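# Reseat a die set's upper plate on its guide pillars

## Task

Return the die set's upper plate to its guide pillars with the punch facing downward and lower it fully, without the punch touching anything. It fails if either half of the die set falls, lands hard, or slides down in a grip by more than about a fingernail's width (such slips accumulate until that half is put down and released), or if the upper plate, gripped or free, travels that far down its pillars at more than a pen's length per second.

## Robot and tools

Robot: two Doosan M1013 arms, left_arm and right_arm, each with a Robotiq 140 two-finger gripper and a wrist camera. The left gripper's fingers can fold at a hinge: grip with the outer quarter of the pads (near the tips) for a normal squeeze. Grips closer to the palm may be loose, may squeeze too hard, or may slip later, and a fingertip pushed tip-first into a surface folds easily. The right gripper's fingers are rigid.

Frames: the scene frame has its origin at table-top height midway between the nominal arm bases, +z up, +x out over the table, left_arm toward +y. Measured bases: left_arm at (-0.090, +0.650, 0) m, quat_wxyz (+1.000, 0, 0, 0); right_arm at (-0.072, -0.577, 0) m, quat_wxyz (+1.000, 0, 0, -0.023). Each arm's reported hand pose, velocities and wrist-camera pose are in that arm's own base frame; cam_low and the table are in the scene frame. A gripper's fingers point along its +z and close along its y; end_effector_position is the spot between closed pads, with fingertips about 33 mm beyond it (9 mm when fully open). Reported poses can be a few cm off.

A row is 18 numbers: left_arm first, then right_arm, each as 6 joint angles plus position, force_limit, speed. Joint order in every row and every result list: forearm roll (joint_4), elbow (joint_3), wrist pitch (joint_5), wrist roll (joint_6), shoulder (joint_2), waist (joint_1). Joint numbers are absolute target angles in radians. Ranges: elbow -2.792 to 2.792, all others -6.283 to 6.283; a target more than 0.010 rad beyond a range end (and farther than the current angle) is refused, otherwise it is clipped and the result may say "joint sent to its limit". Gripper numbers lie in [-1, 1]: position +1 is open 140 mm, pads meet near -0.8, -1 closes until blocked; force_limit sets pad force (about 14 N at -1, 40 N at 0, 58 N at +1 for a slow close); speed sets closing rate (about 30, 140, 250 mm/s at -1, 0, +1). Quicker closes grip harder. Both start at +1. To leave an arm or gripper unchanged, resend its current Joint targets and its last gripper numbers.

Tools:
- execute_actions(actions, cameras): actions is a list of actions; each action is up to 15 rows, one per 1/30 s step, and a short table repeats its final row. An empty list returns state, images and the scene number.
- move(target, speed, blend, stop_force, zero, blocking, cameras): target is one 18-number row or a list of up to 15 rows (absolute joint goals, all joints moving in step, about 10 s max in total). speed is rad/s for the joint with farthest to go, 0.01 to 3.92, default 0.5. blend (rad) rounds corners in a list; 0 stops at each. stop_force (N, 10 to 80) ends an arm's path when it feels that much opposing force; use a slow speed, omit it when backing off a contact, and note that some poses give no force reading. zero=false keeps the old zero. blocking=false returns after 0.5 s while motion continues; a new move replaces it. Moves ignore obstacles. The result adds a "move:" line (done, off_target, moving, held, fault; limits=held if steps were withheld).
- wait(seconds 0 to 10), stop(), zoom_image(camera, region [x0,y0,x1,y1], at most 504 px each way) on cam_low, cam_left_wrist or cam_right_wrist (672x504 each).
- clear_fault(arm): clears a reported torque or force fault.
- read_manual(section): licence texts only.
- finished_scene(scene): ends scene 1 or 2 irreversibly; the goal must hold with the robot released.

Results: Joint positions, Joint velocities ("within noise" when still), Joint targets (what joints are driven toward now), Tool commands, end_effector_position/quat_wxyz/velocities, Joint torques, External joint torques, Flange force (along gripper axes, includes held weight, noisy), step readings for execute_actions. object_status: 0 moving, 1 blocked while opening, 2 blocked while closing (a grip), 3 reached target or pads met. position_measured is in counts: 3 open, 75 about 100 mm, 139 about 60 mm, 200 about 20 mm, 230 pads touching. To tighten a grip, raise force_limit and change position slightly (for example -1 to -0.98); to loosen, open and reclose slowly. "joint command not followed" means the inter-arm clearance check altered commands.

Cautions: joint speed limits 2.09 (waist, shoulder), 3.14 (elbow), 3.93 (wrist joints) rad/s; gripper speed capped at 1.8 m/s. Contact torque limits: waist and shoulder 295, elbow 139, wrist joints 39.1 N m; an outside force of 144 N on any part triggers a force fault, and the arm stays stopped until clear_fault (release the grip first if it pins the arm). Arms are stiff, so aiming even slightly past a firm contact can fault. Avoid hitting the arms together, squeezing the other gripper, slamming or dropping parts, releasing moving parts, dropping things off the table, and big twisting loads on the wrist. Lower the plate slowly. Long holds or stretched arms heat motors (MOTOR HOT, then a 30 to 60 s OVER-TEMPERATURE stop). Loose parts may be nudged occasionally. Time passes while you think.

Each tool is called as a command line: name --argument value for each argument, lists and objects as JSON in quotes; but a table of rows of numbers goes row by row, as --pt "numbers of a row", without its own name.

## Session

execute_actions --actions '[]'

Scene clock: 0.00 s.
left_arm: end_effector_position=(+0.6178, -0.7538, +0.2248) position_measured=3 object_status=3 end_effector_quat_wxyz=(-0.174, +0.750, +0.615, +0.169) | right_arm: end_effector_position=(+0.8034, -0.2029, +0.2836) position_measured=3 object_status=3 end_effector_quat_wxyz=(-0.289, +0.450, +0.663, +0.524)
Joint names: [forearm roll, elbow, wrist pitch, wrist roll, shoulder, waist]
Joint positions: left_arm=[0.321 0.433 2.049 -0.725 1.042 -1.015] | right_arm=[1.061 1.244 1.908 -1.06 0.748 -0.629]
Joint velocities: within noise
Joint torques (N m): no reading
External joint torques (N m): no reading
Flange force (N): no reading
Joint targets: left_arm=[0.321 0.433 2.049 -0.725 1.042 -1.015] | right_arm=[1.061 1.244 1.908 -1.060 0.748 -0.629]
Tool commands: left_gripper/position=+1.0 left_gripper/force_limit=+1.0 left_gripper/speed=+1.0 right_gripper/position=+1.0 right_gripper/force_limit=+1.0 right_gripper/speed=+1.0

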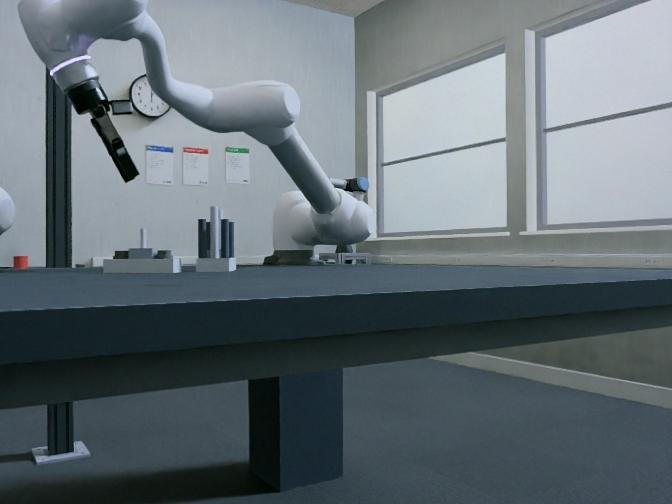

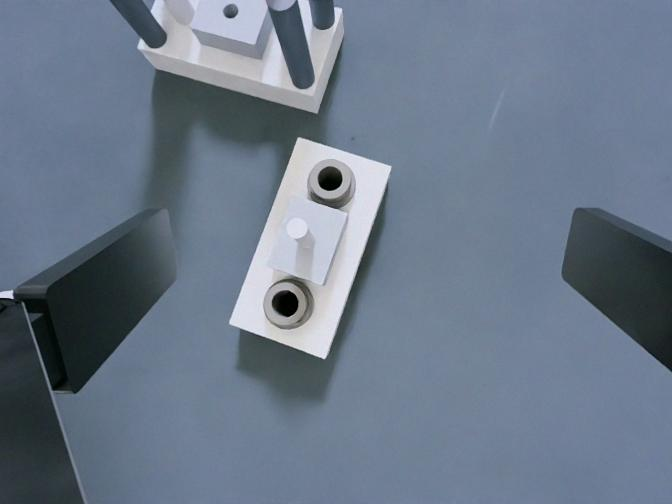

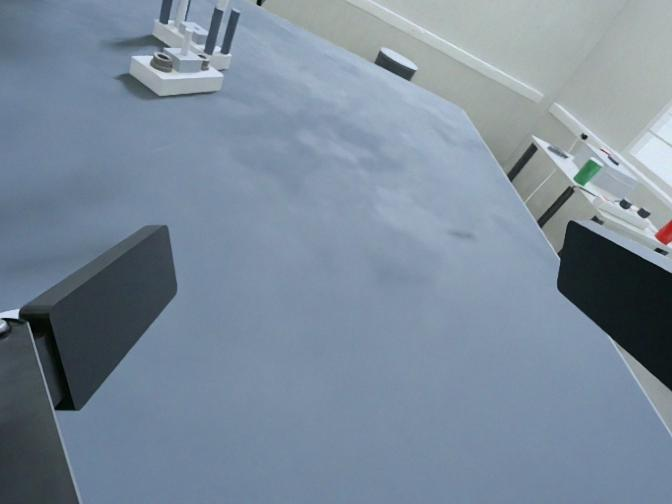

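zoom_image --camera "cam_low" --region '[80, 180, 280, 300]'

zoom_image --camera "cam_left_wrist" --region '[100, 0, 436, 380]'

zoom_image --camera "cam_right_wrist" --region '[100, 0, 280, 120]'

Scaled by 2.520 from the camera's 672x504 image, which has a finer 960x720 frame.

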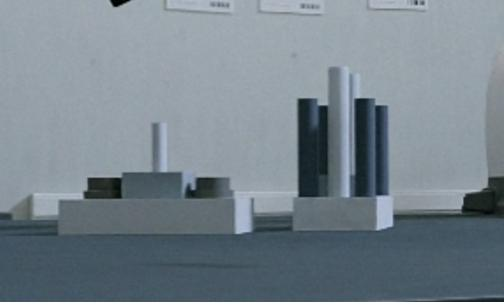

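Scaled by 1.326 from the camera's 672x504 image, which has a finer 960x720 frame.

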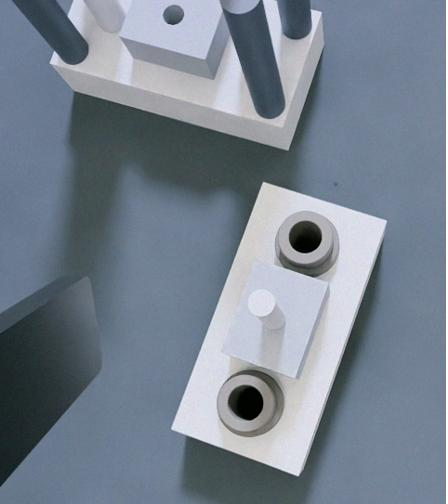

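Scaled by 2.800 from the camera's 672x504 image, which has a finer 960x720 frame.

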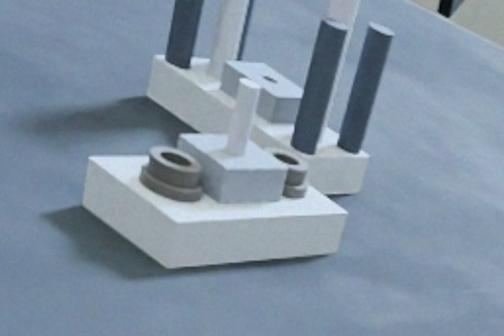

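move --target '[0,1.1259,1.5957,-0.1847,0.42,-0.6977,1,1,1,1.061,1.244,1.908,-1.06,0.748,-0.629,1,1,1]' --speed 0.7 --cameras '["cam_left_wrist"]'

zoom_image --camera "cam_left_wrist" --region '[170, 0, 506, 252]'

zoom_image --camera "cam_left_wrist" --region '[170, 252, 506, 504]'

Scene clock: 195.07 s.
left_arm: end_effector_position=(+0.6441, -0.4950, +0.4001) position_measured=3 object_status=3 end_effector_quat_wxyz=(+0.000, +0.863, +0.505, +0.000) | right_arm: end_effector_position=(+0.8031, -0.2030, +0.2837) position_measured=3 object_status=3 end_effector_quat_wxyz=(-0.289, +0.450, +0.663, +0.523)
Joint names: [forearm roll, elbow, wrist pitch, wrist roll, shoulder, waist]
Joint positions: left_arm=[0 1.126 1.596 -0.185 0.42 -0.698] | right_arm=[1.061 1.244 1.908 -1.06 0.748 -0.629]
Joint torques (N m): left_arm=[4.28 -43.54 0.13 -0.05 -89.98 -0.41] | right_arm=[3.55 -37.91 1.4 -0.27 -109.7 -0.66]
External joint torques (N m): left_arm=[0.11 1.36 -0.14 0.05 5.44 0.39] | right_arm=[0.46 -0.93 0.08 0.29 -0.39 0.22]
Flange force (N): left_arm=[-0.3 6.1 2.5] | right_arm=[-0.1 2.9 -1.2]
Joint targets: left_arm=[0.000 1.126 1.596 -0.185 0.420 -0.698] | right_arm=[1.061 1.244 1.908 -1.060 0.748 -0.629]
move: done
Images, in order (width x height): cam_left_wrist 672x504.

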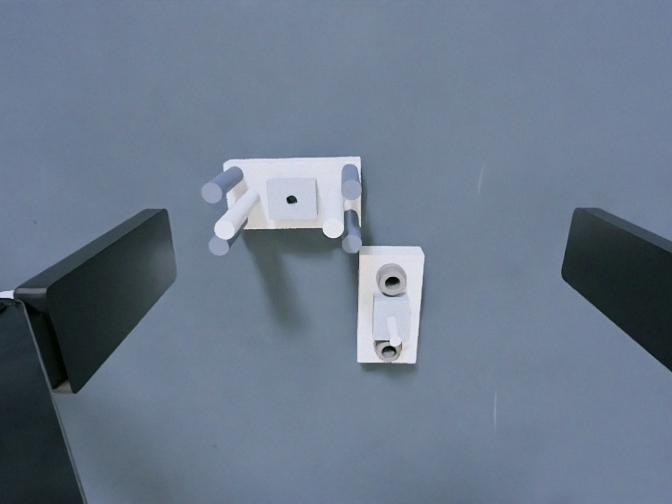

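Scaled by 1.500 from the camera's 672x504 image, which has a finer 960x720 frame.

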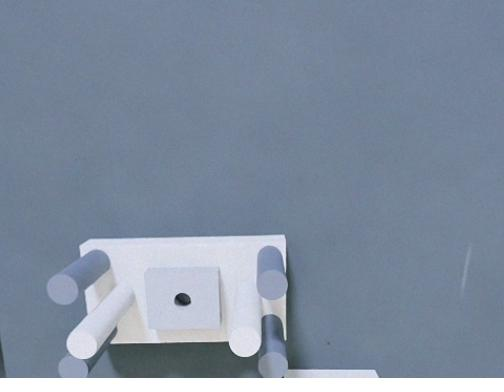

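Scaled by 1.500 from the camera's 672x504 image, which has a finer 960x720 frame.

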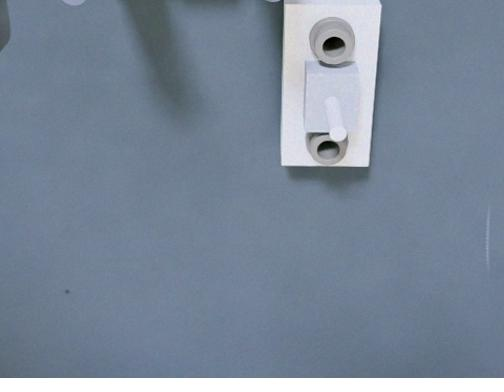

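move --target '[0,0.9190,1.3246,-0.3839,0.898,-0.8969,-1,1,0.5,1.061,1.244,1.908,-1.06,0.748,-0.629,1,1,1]' --speed 0.7 --cameras '["cam_left_wrist"]'

move --target '[0,0.9592,1.2567,-0.3839,0.9257,-0.8969,-1,1,0.5,1.061,1.244,1.908,-1.06,0.748,-0.629,1,1,1]' --speed 0.03 --stop_force 10

Scene clock: 280.57 s.
left_arm: end_effector_position=(+0.6680, -0.7811, +0.0703) position_measured=235 object_status=3 end_effector_quat_wxyz=(+0.000, +0.863, +0.505, +0.000) | right_arm: end_effector_position=(+0.8031, -0.2030, +0.2837) position_measured=3 object_status=3 end_effector_quat_wxyz=(-0.289, +0.450, +0.663, +0.523)
Joint names: [forearm roll, elbow, wrist pitch, wrist roll, shoulder, waist]
Joint positions: left_arm=[0 0.919 1.325 -0.384 0.898 -0.897] | right_arm=[1.061 1.244 1.908 -1.06 0.748 -0.629]
Joint torques (N m): left_arm=[4.1 -42.11 0.15 -0.08 -129 -0.54] | right_arm=[3.62 -37.53 1.52 -0.28 -110.26 -1.39]
External joint torques (N m): left_arm=[0.11 1.38 -0.15 0.08 7.31 -0.16] | right_arm=[0.35 -1.07 -0.06 0.3 1.03 1.32]
Flange force (N): left_arm=[-3.2 8.4 5.1] | right_arm=[-2.2 4.9 -1.0]
Joint targets: left_arm=[0.000 0.919 1.325 -0.384 0.898 -0.897] | right_arm=[1.061 1.244 1.908 -1.060 0.748 -0.629]
move: done
Images, in order (width x height): cam_left_wrist 672x504.

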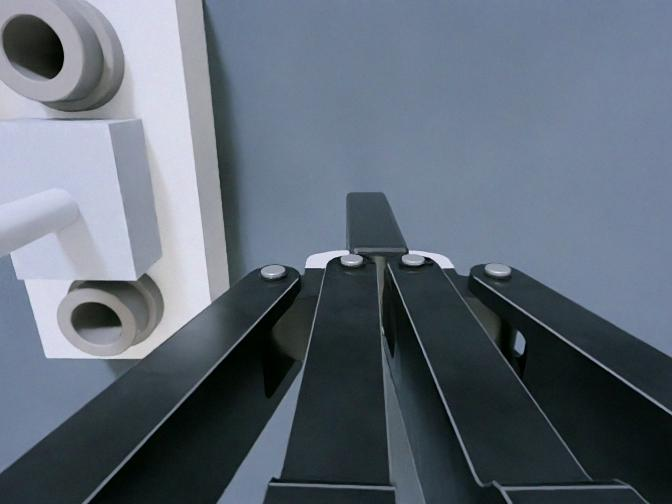

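Scene clock: 282.70 s.
left_arm: end_effector_position=(+0.6681, -0.7813, +0.0357) position_measured=235 object_status=3 end_effector_quat_wxyz=(+0.000, +0.863, +0.505, +0.000) | right_arm: end_effector_position=(+0.8031, -0.2030, +0.2837) position_measured=3 object_status=3 end_effector_quat_wxyz=(-0.289, +0.450, +0.663, +0.523)
Joint names: [forearm roll, elbow, wrist pitch, wrist roll, shoulder, waist]
Joint positions: left_arm=[0 0.947 1.278 -0.384 0.917 -0.897] | right_arm=[1.061 1.244 1.908 -1.06 0.748 -0.629]
Joint torques (N m): left_arm=[3.93 -26.72 -3.01 -0.07 -93.23 -1.62] | right_arm=[3.52 -38.01 1.43 -0.34 -111.01 -1.21]
External joint torques (N m): left_arm=[0.24 -13.75 3.01 0.07 -29.94 0.6] | right_arm=[0.46 -0.7 0.03 0.36 1.39 1.36]
Flange force (N): left_arm=[1.1 -1.1 -31.8] | right_arm=[-2.3 4.6 -0.7]
Joint targets: left_arm=[0.000 0.947 1.278 -0.384 0.917 -0.897] | right_arm=[1.061 1.244 1.908 -1.060 0.748 -0.629]
move: contact (left_arm); left_arm: the wrist pitch is farthest, 0.021 rad from its target

move --pt "0 0.8187 1.4586 -0.3839 0.8643 -0.8969 -1 1 0.5 1.061 1.244 1.908 -1.06 0.748 -0.629 1 1 1" --pt "0 1.1763 1.3020 -0.4371 0.6633 -0.9501 1 1 0.5 1.061 1.244 1.908 -1.06 0.748 -0.629 1 1 1" --speed 0.6 --blend '[0.05,0]' --cameras '["cam_left_wrist"]'

Scene clock: 338.03 s.
left_arm: end_effector_position=(+0.5635, -0.7289, +0.1601) position_measured=3 object_status=0 end_effector_quat_wxyz=(+0.000, +0.863, +0.505, +0.000) | right_arm: end_effector_position=(+0.8031, -0.2030, +0.2837) position_measured=3 object_status=3 end_effector_quat_wxyz=(-0.289, +0.450, +0.663, +0.523)
Joint names: [forearm roll, elbow, wrist pitch, wrist roll, shoulder, waist]
Joint positions: left_arm=[0 1.176 1.302 -0.437 0.663 -0.95] | right_arm=[1.061 1.244 1.908 -1.06 0.748 -0.629]
Joint torques (N m): left_arm=[4.1 -41.86 0.16 -0.07 -110.75 -0.55] | right_arm=[3.51 -37.45 1.45 -0.2 -110.79 -1.99]
External joint torques (N m): left_arm=[0.15 0.84 -0.15 0.07 4.95 0.41] | right_arm=[0.48 -1.32 0.02 0.22 1.03 1.98]
Flange force (N): left_arm=[-1.8 5.5 3.4] | right_arm=[-2.5 5.9 -0.8]
Joint targets: left_arm=[0.000 1.176 1.302 -0.437 0.663 -0.950] | right_arm=[1.061 1.244 1.908 -1.060 0.748 -0.629]
move: done
Images, in order (width x height): cam_left_wrist 672x504.

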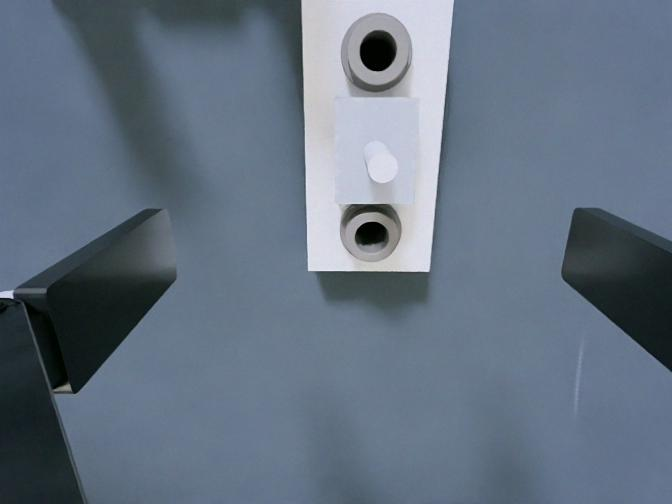

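move --pt "0 1.2799 1.1258 -0.4371 0.7359 -0.9501 1 1 -1 1.061 1.244 1.908 -1.06 0.748 -0.629 1 1 1" --pt "0 1.2799 1.1258 -0.4371 0.7359 -0.9501 -1 1 -1 1.061 1.244 1.908 -1.06 0.748 -0.629 1 1 1" --speed 0.3 --cameras '["cam_left_wrist"]'

Scene clock: 357.60 s.
left_arm: end_effector_position=(+0.5636, -0.7289, +0.0389) position_measured=109 object_status=0 end_effector_quat_wxyz=(+0.000, +0.863, +0.505, +0.000) | right_arm: end_effector_position=(+0.8031, -0.2030, +0.2837) position_measured=3 object_status=3 end_effector_quat_wxyz=(-0.289, +0.450, +0.663, +0.523)
Joint names: [forearm roll, elbow, wrist pitch, wrist roll, shoulder, waist]
Joint positions: left_arm=[0 1.28 1.126 -0.437 0.736 -0.95] | right_arm=[1.061 1.244 1.908 -1.06 0.748 -0.629]
Joint torques (N m): left_arm=[3.71 -26.4 -0.18 -0.57 -88.75 1.11] | right_arm=[3.62 -37.81 1.33 -0.3 -110.24 -1.35]
External joint torques (N m): left_arm=[0.25 -11.79 0.19 0.57 -19.52 -1.13] | right_arm=[0.36 -0.8 0.12 0.32 1.18 1.06]
Flange force (N): left_arm=[-1.8 2.7 -22.2] | right_arm=[-2.1 4.4 -1.1]
Joint targets: left_arm=[0.000 1.280 1.126 -0.437 0.736 -0.950] | right_arm=[1.061 1.244 1.908 -1.060 0.748 -0.629]
move: done
Images, in order (width x height): cam_left_wrist 672x504.

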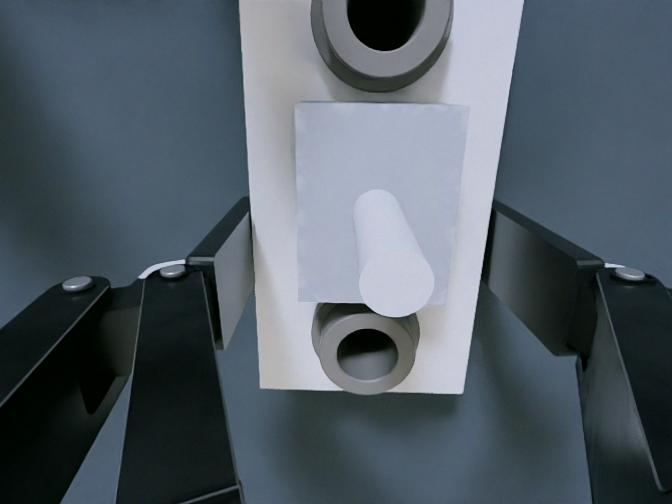

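wait --seconds 0.5 --cameras '["cam_left_wrist","cam_low"]'

zoom_image --camera "cam_low" --region '[60, 150, 260, 290]'

Scene clock: 365.37 s.
left_arm: end_effector_position=(+0.5636, -0.7289, +0.0389) position_measured=109 object_status=2 end_effector_quat_wxyz=(+0.000, +0.863, +0.505, +0.000) | right_arm: end_effector_position=(+0.8031, -0.2030, +0.2837) position_measured=3 object_status=3 end_effector_quat_wxyz=(-0.289, +0.450, +0.663, +0.523)
Joint names: [forearm roll, elbow, wrist pitch, wrist roll, shoulder, waist]
Joint positions: left_arm=[0 1.28 1.126 -0.437 0.736 -0.95] | right_arm=[1.061 1.244 1.908 -1.06 0.748 -0.629]
Joint torques (N m): left_arm=[3.75 -26.38 -0.2 -0.59 -88.41 1.21] | right_arm=[3.52 -37.79 1.38 -0.26 -110.76 -1.59]
External joint torques (N m): left_arm=[0.2 -11.78 0.2 0.59 -19.65 -1.72] | right_arm=[0.45 -0.78 0.08 0.28 1.51 1.6]
Flange force (N): left_arm=[-2.3 2.3 -22.3] | right_arm=[-2.6 4.9 -0.7]
Joint targets: left_arm=[0.000 1.280 1.126 -0.437 0.736 -0.950] | right_arm=[1.061 1.244 1.908 -1.060 0.748 -0.629]
Tool commands: left_gripper/position=-1.0 left_gripper/force_limit=+1.0 left_gripper/speed=-1.0 right_gripper/position=+1.0 right_gripper/force_limit=+1.0 right_gripper/speed=+1.0
wait: 0.50 s; at rest from the start
Images, in order (width x height): cam_low 672x504, cam_left_wrist 672x504.

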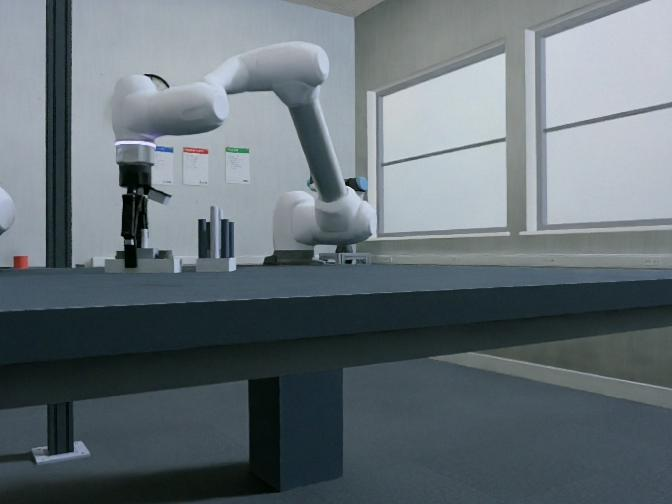

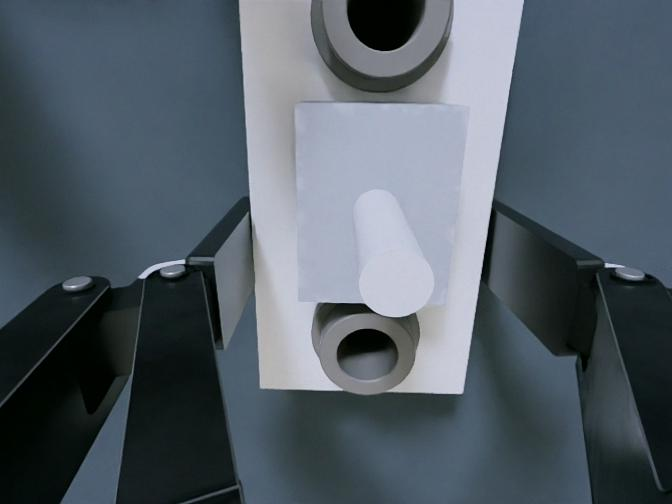

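Scaled by 2.520 from the camera's 672x504 image, which has a finer 960x720 frame.

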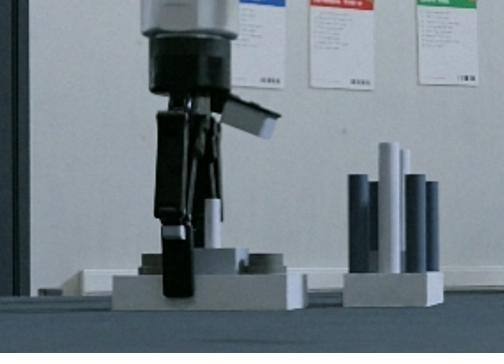

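move --target '[0,1.2338,1.2125,-0.4371,0.6953,-0.9501,-1,1,-1,1.061,1.244,1.908,-1.06,0.748,-0.629,1,1,1]' --speed 0.1 --cameras '["cam_left_wrist","cam_low"]'

zoom_image --camera "cam_low" --region '[60, 150, 260, 290]'

Scene clock: 374.17 s.
left_arm: end_effector_position=(+0.5636, -0.7290, +0.1003) position_measured=111 object_status=2 end_effector_quat_wxyz=(+0.000, +0.863, +0.505, +0.000) | right_arm: end_effector_position=(+0.8031, -0.2030, +0.2837) position_measured=3 object_status=3 end_effector_quat_wxyz=(-0.289, +0.450, +0.663, +0.523)
Joint names: [forearm roll, elbow, wrist pitch, wrist roll, shoulder, waist]
Joint positions: left_arm=[0 1.234 1.212 -0.437 0.695 -0.95] | right_arm=[1.061 1.244 1.908 -1.06 0.748 -0.629]
Joint torques (N m): left_arm=[4.27 -50.08 0.31 -0.05 -128.68 -0.51] | right_arm=[3.54 -37.68 1.41 -0.23 -110.74 -1.7]
External joint torques (N m): left_arm=[-0.17 10.62 -0.29 0.05 22.67 0.71] | right_arm=[0.43 -0.93 0.04 0.25 1.51 1.8]
Flange force (N): left_arm=[-1.6 5.9 23.1] | right_arm=[-2.8 5.3 -0.7]
Joint targets: left_arm=[0.000 1.234 1.212 -0.437 0.695 -0.950] | right_arm=[1.061 1.244 1.908 -1.060 0.748 -0.629]
move: done
Images, in order (width x height): cam_low 672x504, cam_left_wrist 672x504.

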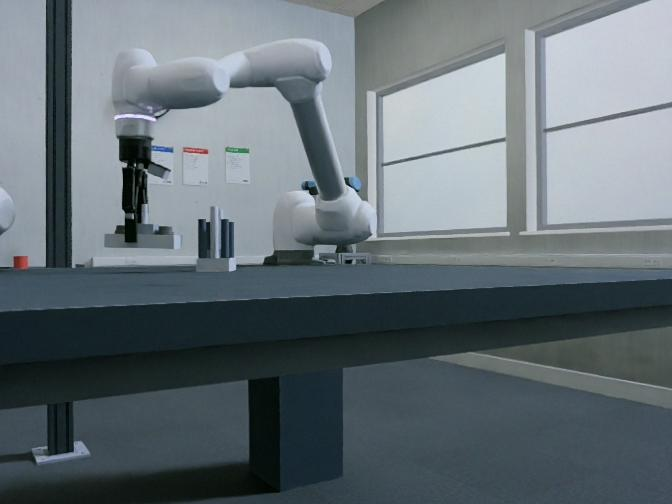

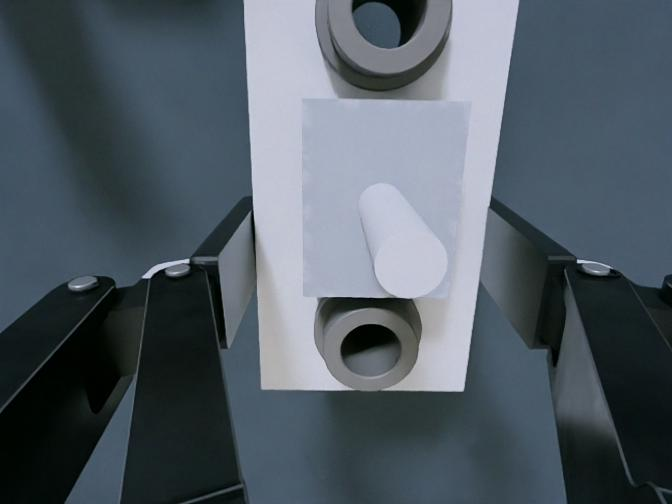

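Scaled by 2.520 from the camera's 672x504 image, which has a finer 960x720 frame.

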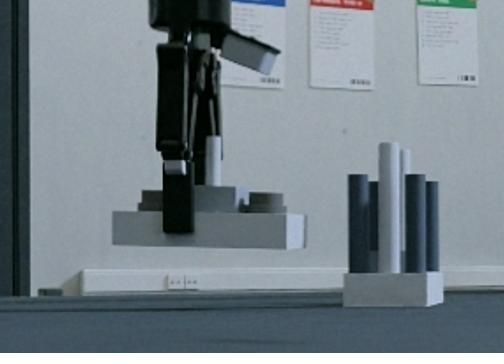

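move --pt "0 1.0651 1.4448 -0.4371 0.6317 -0.9501 -1 1 -1 1.061 1.244 1.908 -1.06 0.748 -0.629 1 1 1" --pt "-1.8294 1.7323 1.1570 0.5822 0.3660 -0.4840 -1 1 -1 1.6414 1.9146 1.4772 -0.6475 0.3005 0.1632 1 1 1" --speed '[0.3,0.5]' --blend '[0.08,0]' --cameras '["all"]'

zoom_image --camera "cam_low" --region '[0, 0, 330, 250]'

Scene clock: 463.50 s.
left_arm: end_effector_position=(+0.6400, -0.6300, +0.4500) position_measured=111 object_status=2 end_effector_quat_wxyz=(+0.500, +0.500, +0.500, -0.500) | right_arm: end_effector_position=(+0.6012, +0.4687, +0.4090) position_measured=3 object_status=3 end_effector_quat_wxyz=(+0.511, -0.488, -0.511, -0.488)
Joint names: [forearm roll, elbow, wrist pitch, wrist roll, shoulder, waist]
Joint positions: left_arm=[-1.829 1.732 1.157 0.582 0.366 -0.484] | right_arm=[1.641 1.915 1.477 -0.648 0.3 0.163]
Joint torques (N m): left_arm=[-7.89 -48.55 5.25 -0.05 -93.76 -0.61] | right_arm=[1.6 -35.79 1.56 -0.27 -68.53 -1.35]
External joint torques (N m): left_arm=[4.8 12.85 -3.73 0.05 20.74 0.7] | right_arm=[0.34 -0.88 0.09 0.27 0.65 1.19]
Flange force (N): left_arm=[23.3 4.6 1.4] | right_arm=[0.5 2.4 2.5]
Joint targets: left_arm=[-1.829 1.732 1.157 0.582 0.366 -0.484] | right_arm=[1.641 1.915 1.477 -0.647 0.300 0.163]
move: done

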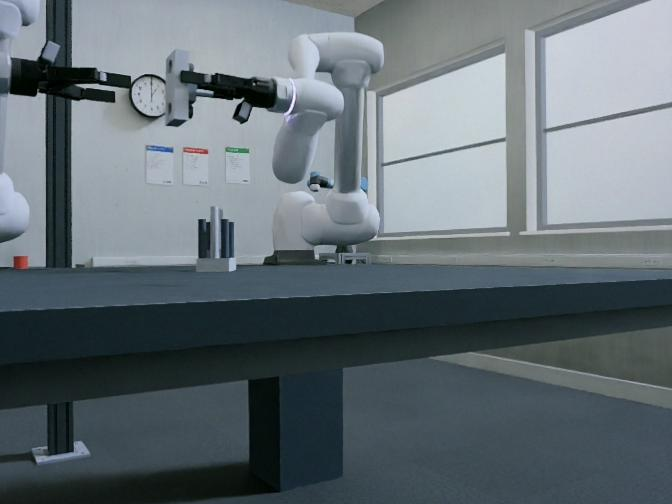

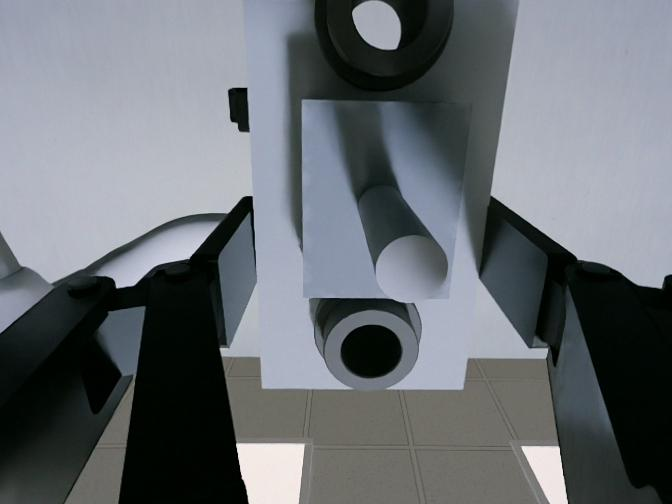

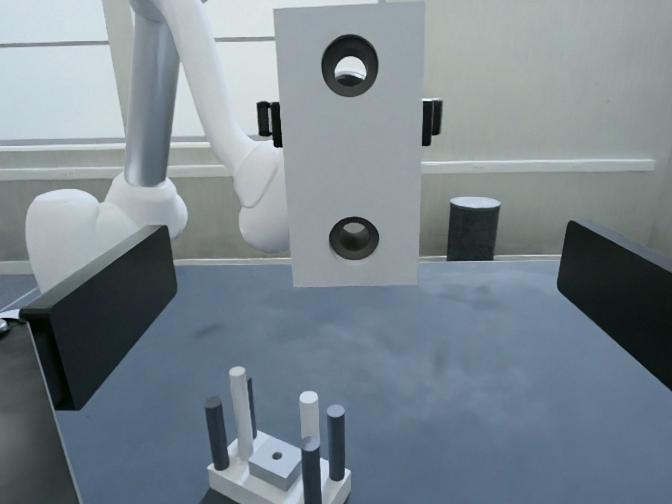

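Scaled by 1.527 from the camera's 672x504 image, which has a finer 960x720 frame.

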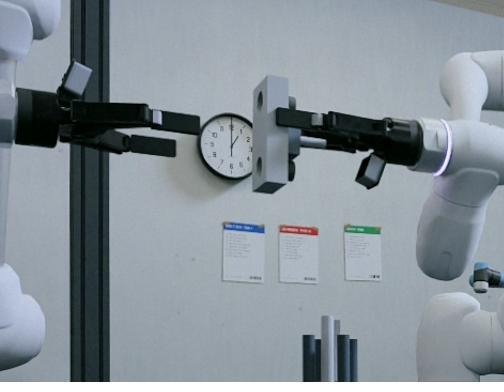

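move --target '[-1.8294,1.7323,1.1570,0.5822,0.3660,-0.4840,-1,1,-1,1.7237,1.8726,1.3655,-0.6472,0.3297,0.3013,1,1,1]' --speed 0.2 --cameras '["all"]'

zoom_image --camera "cam_low" --region '[100, 20, 300, 160]'

zoom_image --camera "cam_right_wrist" --region '[150, 252, 402, 504]'

Scene clock: 487.13 s.
left_arm: end_effector_position=(+0.6400, -0.6300, +0.4500) position_measured=111 object_status=2 end_effector_quat_wxyz=(+0.500, +0.500, +0.500, -0.500) | right_arm: end_effector_position=(+0.5970, +0.5586, +0.4091) position_measured=3 object_status=3 end_effector_quat_wxyz=(+0.511, -0.488, -0.511, -0.488)
Joint names: [forearm roll, elbow, wrist pitch, wrist roll, shoulder, waist]
Joint positions: left_arm=[-1.829 1.732 1.157 0.582 0.366 -0.484] | right_arm=[1.724 1.873 1.366 -0.647 0.33 0.301]
Joint torques (N m): left_arm=[-7.8 -48.57 5.25 -0.06 -93.78 -0.65] | right_arm=[1.22 -36.08 1.55 -0.28 -71.45 -0.57]
External joint torques (N m): left_arm=[4.71 12.94 -3.72 0.06 20.99 0.41] | right_arm=[0.38 -1 0.08 0.28 0.95 0.41]
Flange force (N): left_arm=[23.6 4.5 1.9] | right_arm=[0.2 3.0 1.8]
Joint targets: left_arm=[-1.829 1.732 1.157 0.582 0.366 -0.484] | right_arm=[1.724 1.873 1.365 -0.647 0.330 0.301]
move: done

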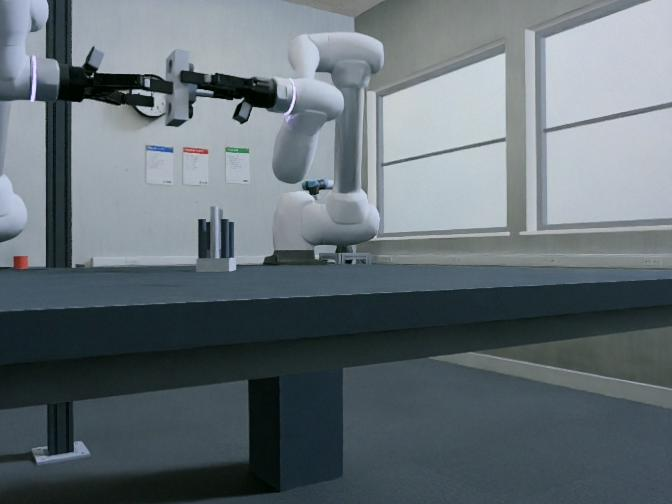

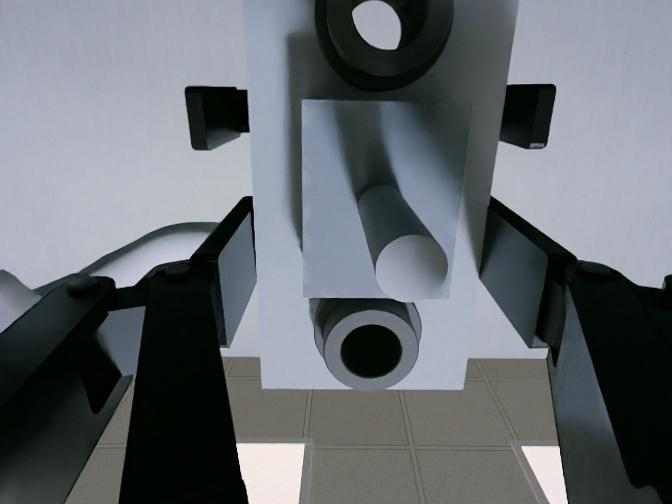

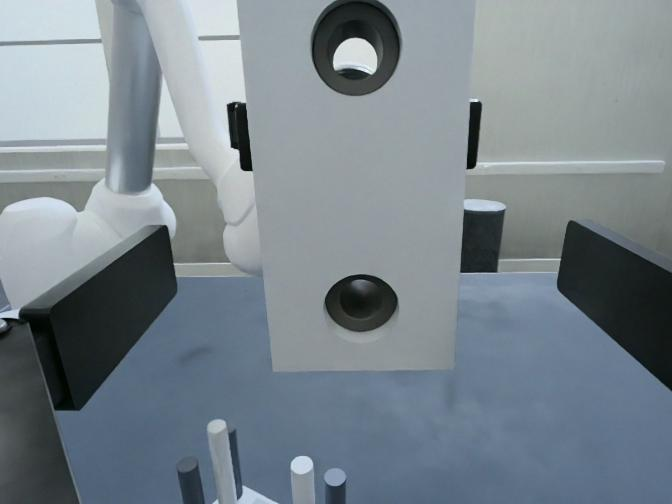

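Scaled by 2.520 from the camera's 672x504 image, which has a finer 960x720 frame.

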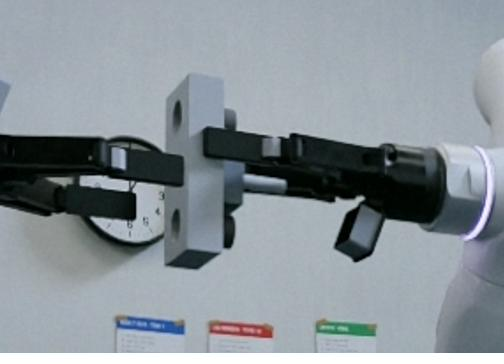

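Scaled by 2.000 from the camera's 672x504 image, which has a finer 960x720 frame.

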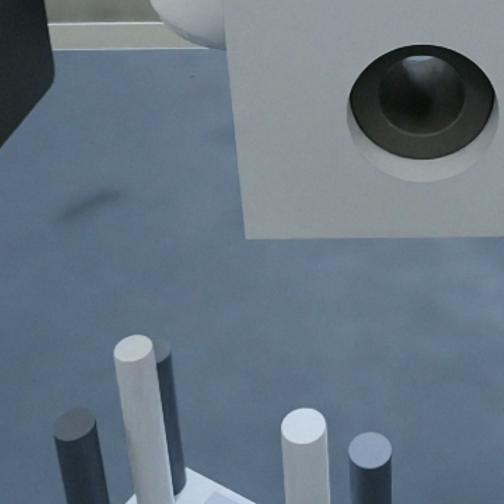

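move --pt "-1.8294 1.7323 1.1570 0.5822 0.3660 -0.4840 -1 1 -1 1.7495 1.8535 1.3295 -0.647 0.3430 0.3453 1 1 -1" --pt "-1.8294 1.7323 1.1570 0.5822 0.3660 -0.4840 -1 1 -1 1.7495 1.8535 1.3295 -0.647 0.3430 0.3453 -1 1 -1" --speed 0.1 --cameras '["all"]'

zoom_image --camera "cam_low" --region '[100, 20, 300, 160]'

Scene clock: 515.27 s.
left_arm: end_effector_position=(+0.6400, -0.6300, +0.4500) position_measured=111 object_status=2 end_effector_quat_wxyz=(+0.500, +0.500, +0.500, -0.500) | right_arm: end_effector_position=(+0.5956, +0.5886, +0.4090) position_measured=110 object_status=0 end_effector_quat_wxyz=(+0.511, -0.488, -0.511, -0.488)
Joint names: [forearm roll, elbow, wrist pitch, wrist roll, shoulder, waist]
Joint positions: left_arm=[-1.83 1.732 1.157 0.582 0.366 -0.484] | right_arm=[1.749 1.854 1.33 -0.647 0.343 0.345]
Joint torques (N m): left_arm=[-2.79 -42.02 12.56 -0.19 -95.94 -27.96] | right_arm=[6.9 -46.37 -4.86 0.5 -67.55 -6.31]
External joint torques (N m): left_arm=[-0.28 6.51 -11.04 0.19 23.67 27.67] | right_arm=[-5.39 8.93 6.53 -0.5 -4.92 6.45]
Flange force (N): left_arm=[20.9 31.7 -13.8] | right_arm=[-2.7 -22.3 -11.4]
Joint targets: left_arm=[-1.829 1.732 1.157 0.582 0.366 -0.484] | right_arm=[1.750 1.853 1.329 -0.647 0.343 0.345]
move: done

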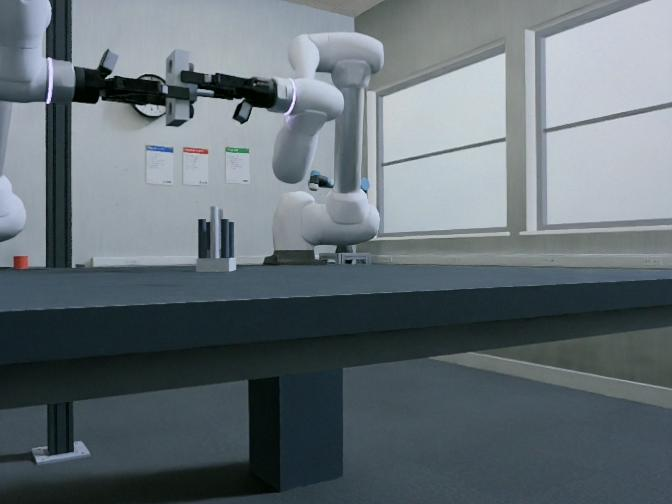

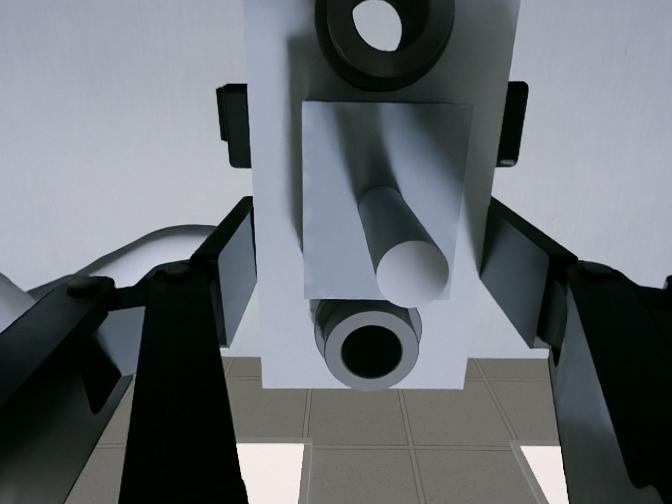

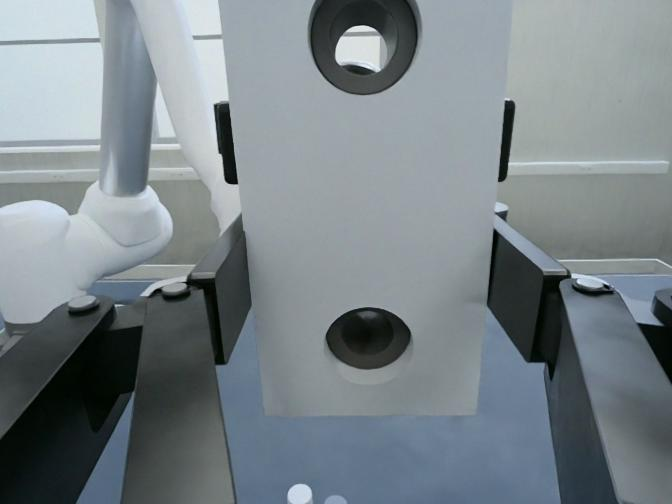

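Scaled by 2.520 from the camera's 672x504 image, which has a finer 960x720 frame.

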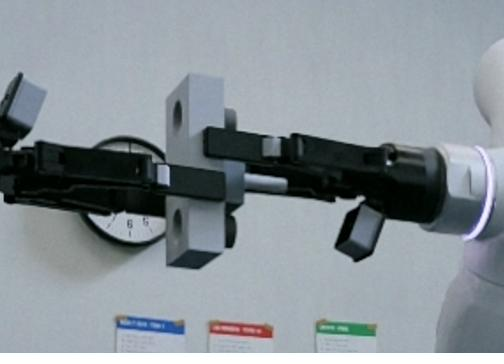

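move --pt "-1.8294 1.7323 1.1570 0.5822 0.3660 -0.4840 1 1 -0.7 1.7495 1.8535 1.3295 -0.647 0.3430 0.3453 -1 1 -1" --pt "-1.7290 1.8263 1.3222 0.5755 0.3001 -0.2937 1 1 -0.7 1.7495 1.8535 1.3295 -0.647 0.3430 0.3453 -1 1 -1" --speed 0.2 --cameras '["all"]'

Scene clock: 534.67 s.
left_arm: end_effector_position=(+0.6400, -0.4900, +0.4500) position_measured=3 object_status=3 end_effector_quat_wxyz=(+0.500, +0.500, +0.500, -0.500) | right_arm: end_effector_position=(+0.5956, +0.5886, +0.4090) position_measured=110 object_status=2 end_effector_quat_wxyz=(+0.511, -0.488, -0.511, -0.488)
Joint names: [forearm roll, elbow, wrist pitch, wrist roll, shoulder, waist]
Joint positions: left_arm=[-1.729 1.826 1.322 0.576 0.3 -0.294] | right_arm=[1.749 1.854 1.33 -0.647 0.343 0.345]
Joint torques (N m): left_arm=[-2.89 -35.35 1.68 -0.07 -69.6 -0.51] | right_arm=[5.94 -46.51 5.41 -0.3 -88.12 -1.09]
External joint torques (N m): left_arm=[0.09 0.89 -0.19 0.07 4.08 0.41] | right_arm=[-4.44 9.03 -3.72 0.3 15.28 1.41]
Flange force (N): left_arm=[4.4 4.0 0.5] | right_arm=[-18.4 3.2 3.7]
Joint targets: left_arm=[-1.729 1.826 1.322 0.575 0.300 -0.294] | right_arm=[1.750 1.853 1.329 -0.647 0.343 0.345]
move: done

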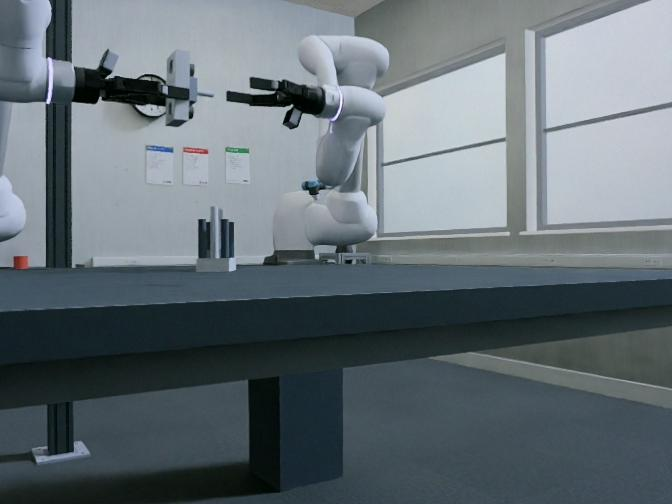

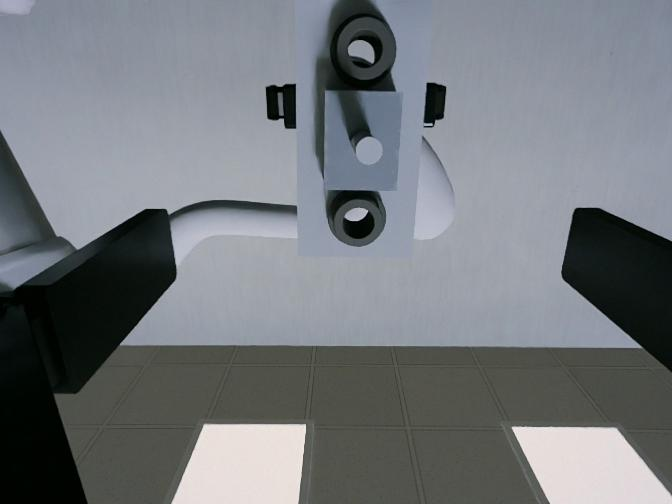

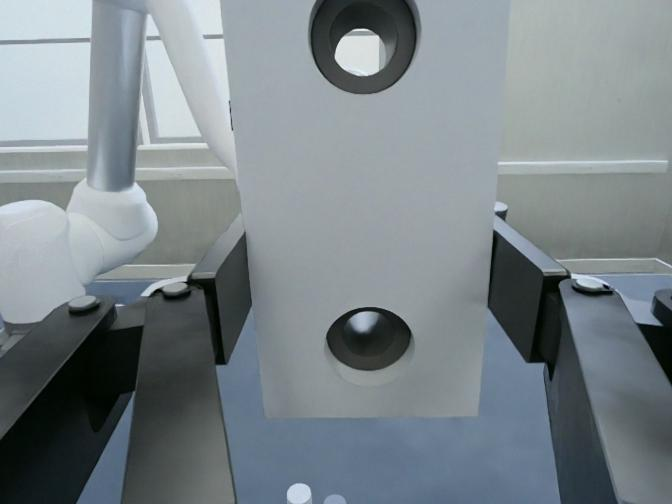

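move --pt "-1.4555 2.1786 1.6189 1.1771 0.5666 0.1248 1 1 -0.7 1.7495 1.8535 1.3295 -0.647 0.3430 0.3453 -1 1 -1" --pt "-1.4555 2.1786 1.6189 1.1771 0.5666 0.1248 1 1 -0.7 0 1.1152 1.4585 -0.1762 0.5679 0.9238 -1 1 -1" --speed '[0.6,0.45]' --blend '[0.1,0]' --cameras '["all"]'

zoom_image --camera "cam_right_wrist" --region '[200, 0, 536, 252]'

zoom_image --camera "cam_left_wrist" --region '[150, 120, 520, 400]'

zoom_image --camera "cam_low" --region '[130, 130, 290, 290]'

Scene clock: 606.30 s.
left_arm: end_effector_position=(+0.5400, -0.2300, +0.1600) position_measured=3 object_status=3 end_effector_quat_wxyz=(+0.500, +0.500, +0.500, -0.500) | right_arm: end_effector_position=(+0.5083, +0.7301, +0.2800) position_measured=110 object_status=2 end_effector_quat_wxyz=(+0.000, +0.233, +0.972, +0.000)
Joint names: [forearm roll, elbow, wrist pitch, wrist roll, shoulder, waist]
Joint positions: left_arm=[-1.455 2.179 1.619 1.177 0.567 0.125] | right_arm=[0 1.115 1.459 -0.176 0.568 0.924]
Joint torques (N m): left_arm=[-0.94 -12.04 2.74 -0.08 -72.56 -0.46] | right_arm=[4.13 -50.64 0.03 -0.27 -115.35 -1.04]
External joint torques (N m): left_arm=[0.08 0.12 -0.23 0.08 4.81 0.26] | right_arm=[0.2 9 -0.03 0.27 18.04 1.16]
Flange force (N): left_arm=[8.9 3.2 -1.1] | right_arm=[0.7 6.7 17.0]
Joint targets: left_arm=[-1.455 2.179 1.619 1.177 0.567 0.125] | right_arm=[0.000 1.115 1.458 -0.176 0.568 0.924]
move: done

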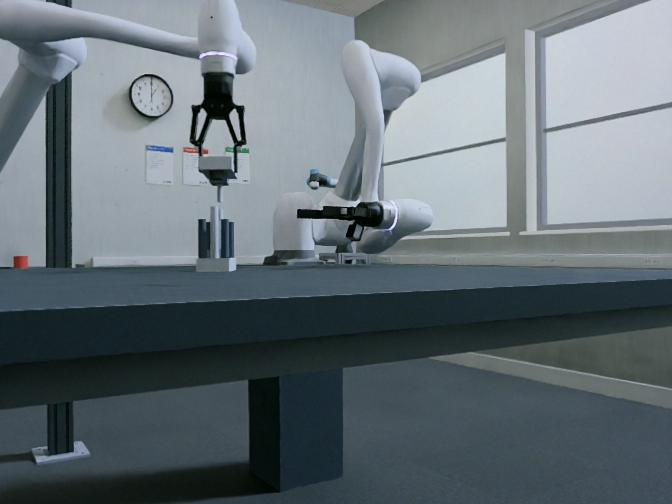

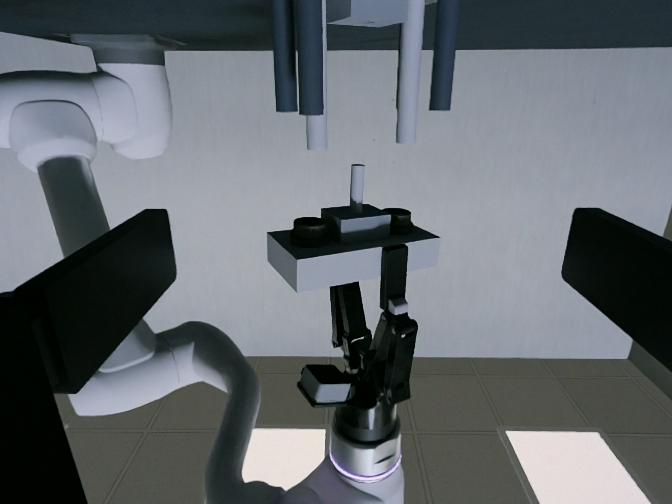

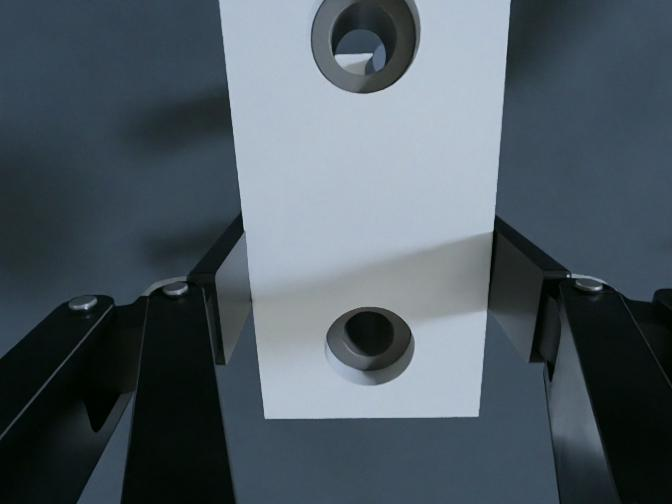

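Scaled by 1.500 from the camera's 672x504 image, which has a finer 960x720 frame.

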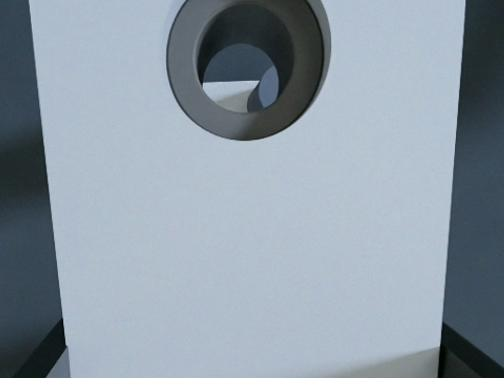

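Scaled by 1.362 from the camera's 672x504 image, which has a finer 960x720 frame.

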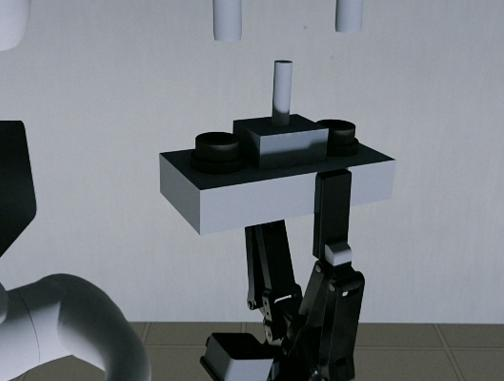

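Scaled by 3.150 from the camera's 672x504 image, which has a finer 960x720 frame.

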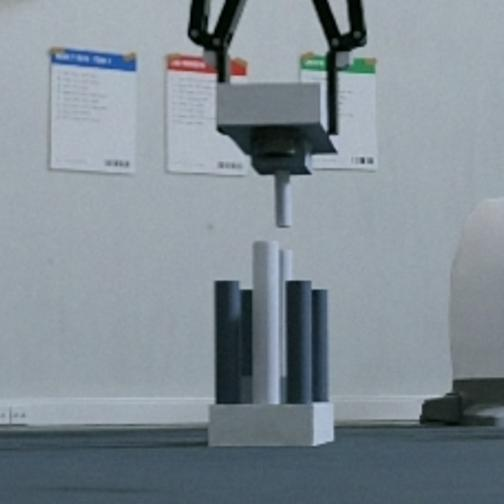

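zoom_image --camera "cam_left_wrist" --region '[260, 0, 460, 150]'

zoom_image --camera "cam_left_wrist" --region '[260, 140, 460, 290]'

zoom_image --camera "cam_right_wrist" --region '[300, 0, 420, 110]'

Scaled by 2.520 from the camera's 672x504 image, which has a finer 960x720 frame.

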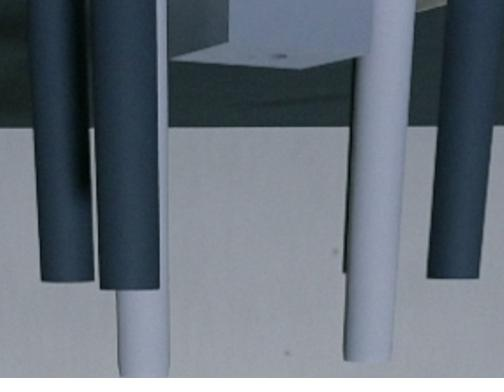

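Scaled by 2.520 from the camera's 672x504 image, which has a finer 960x720 frame.

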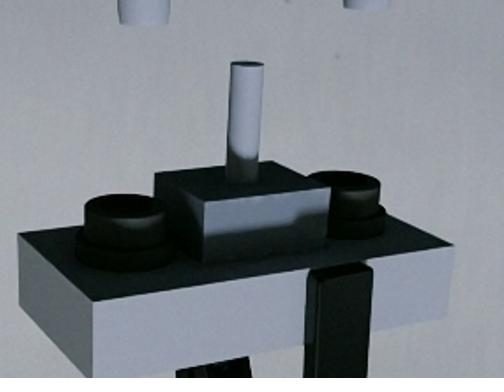

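Scaled by 4.200 from the camera's 672x504 image, which has a finer 960x720 frame.

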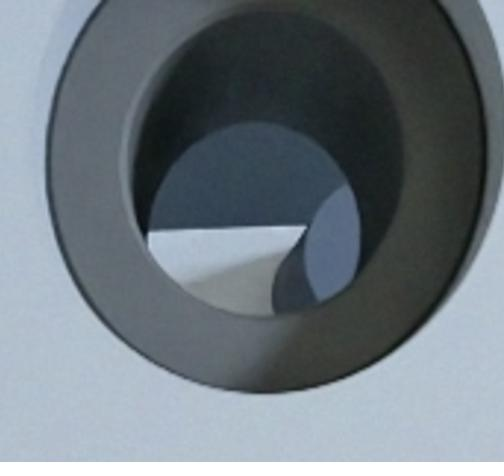

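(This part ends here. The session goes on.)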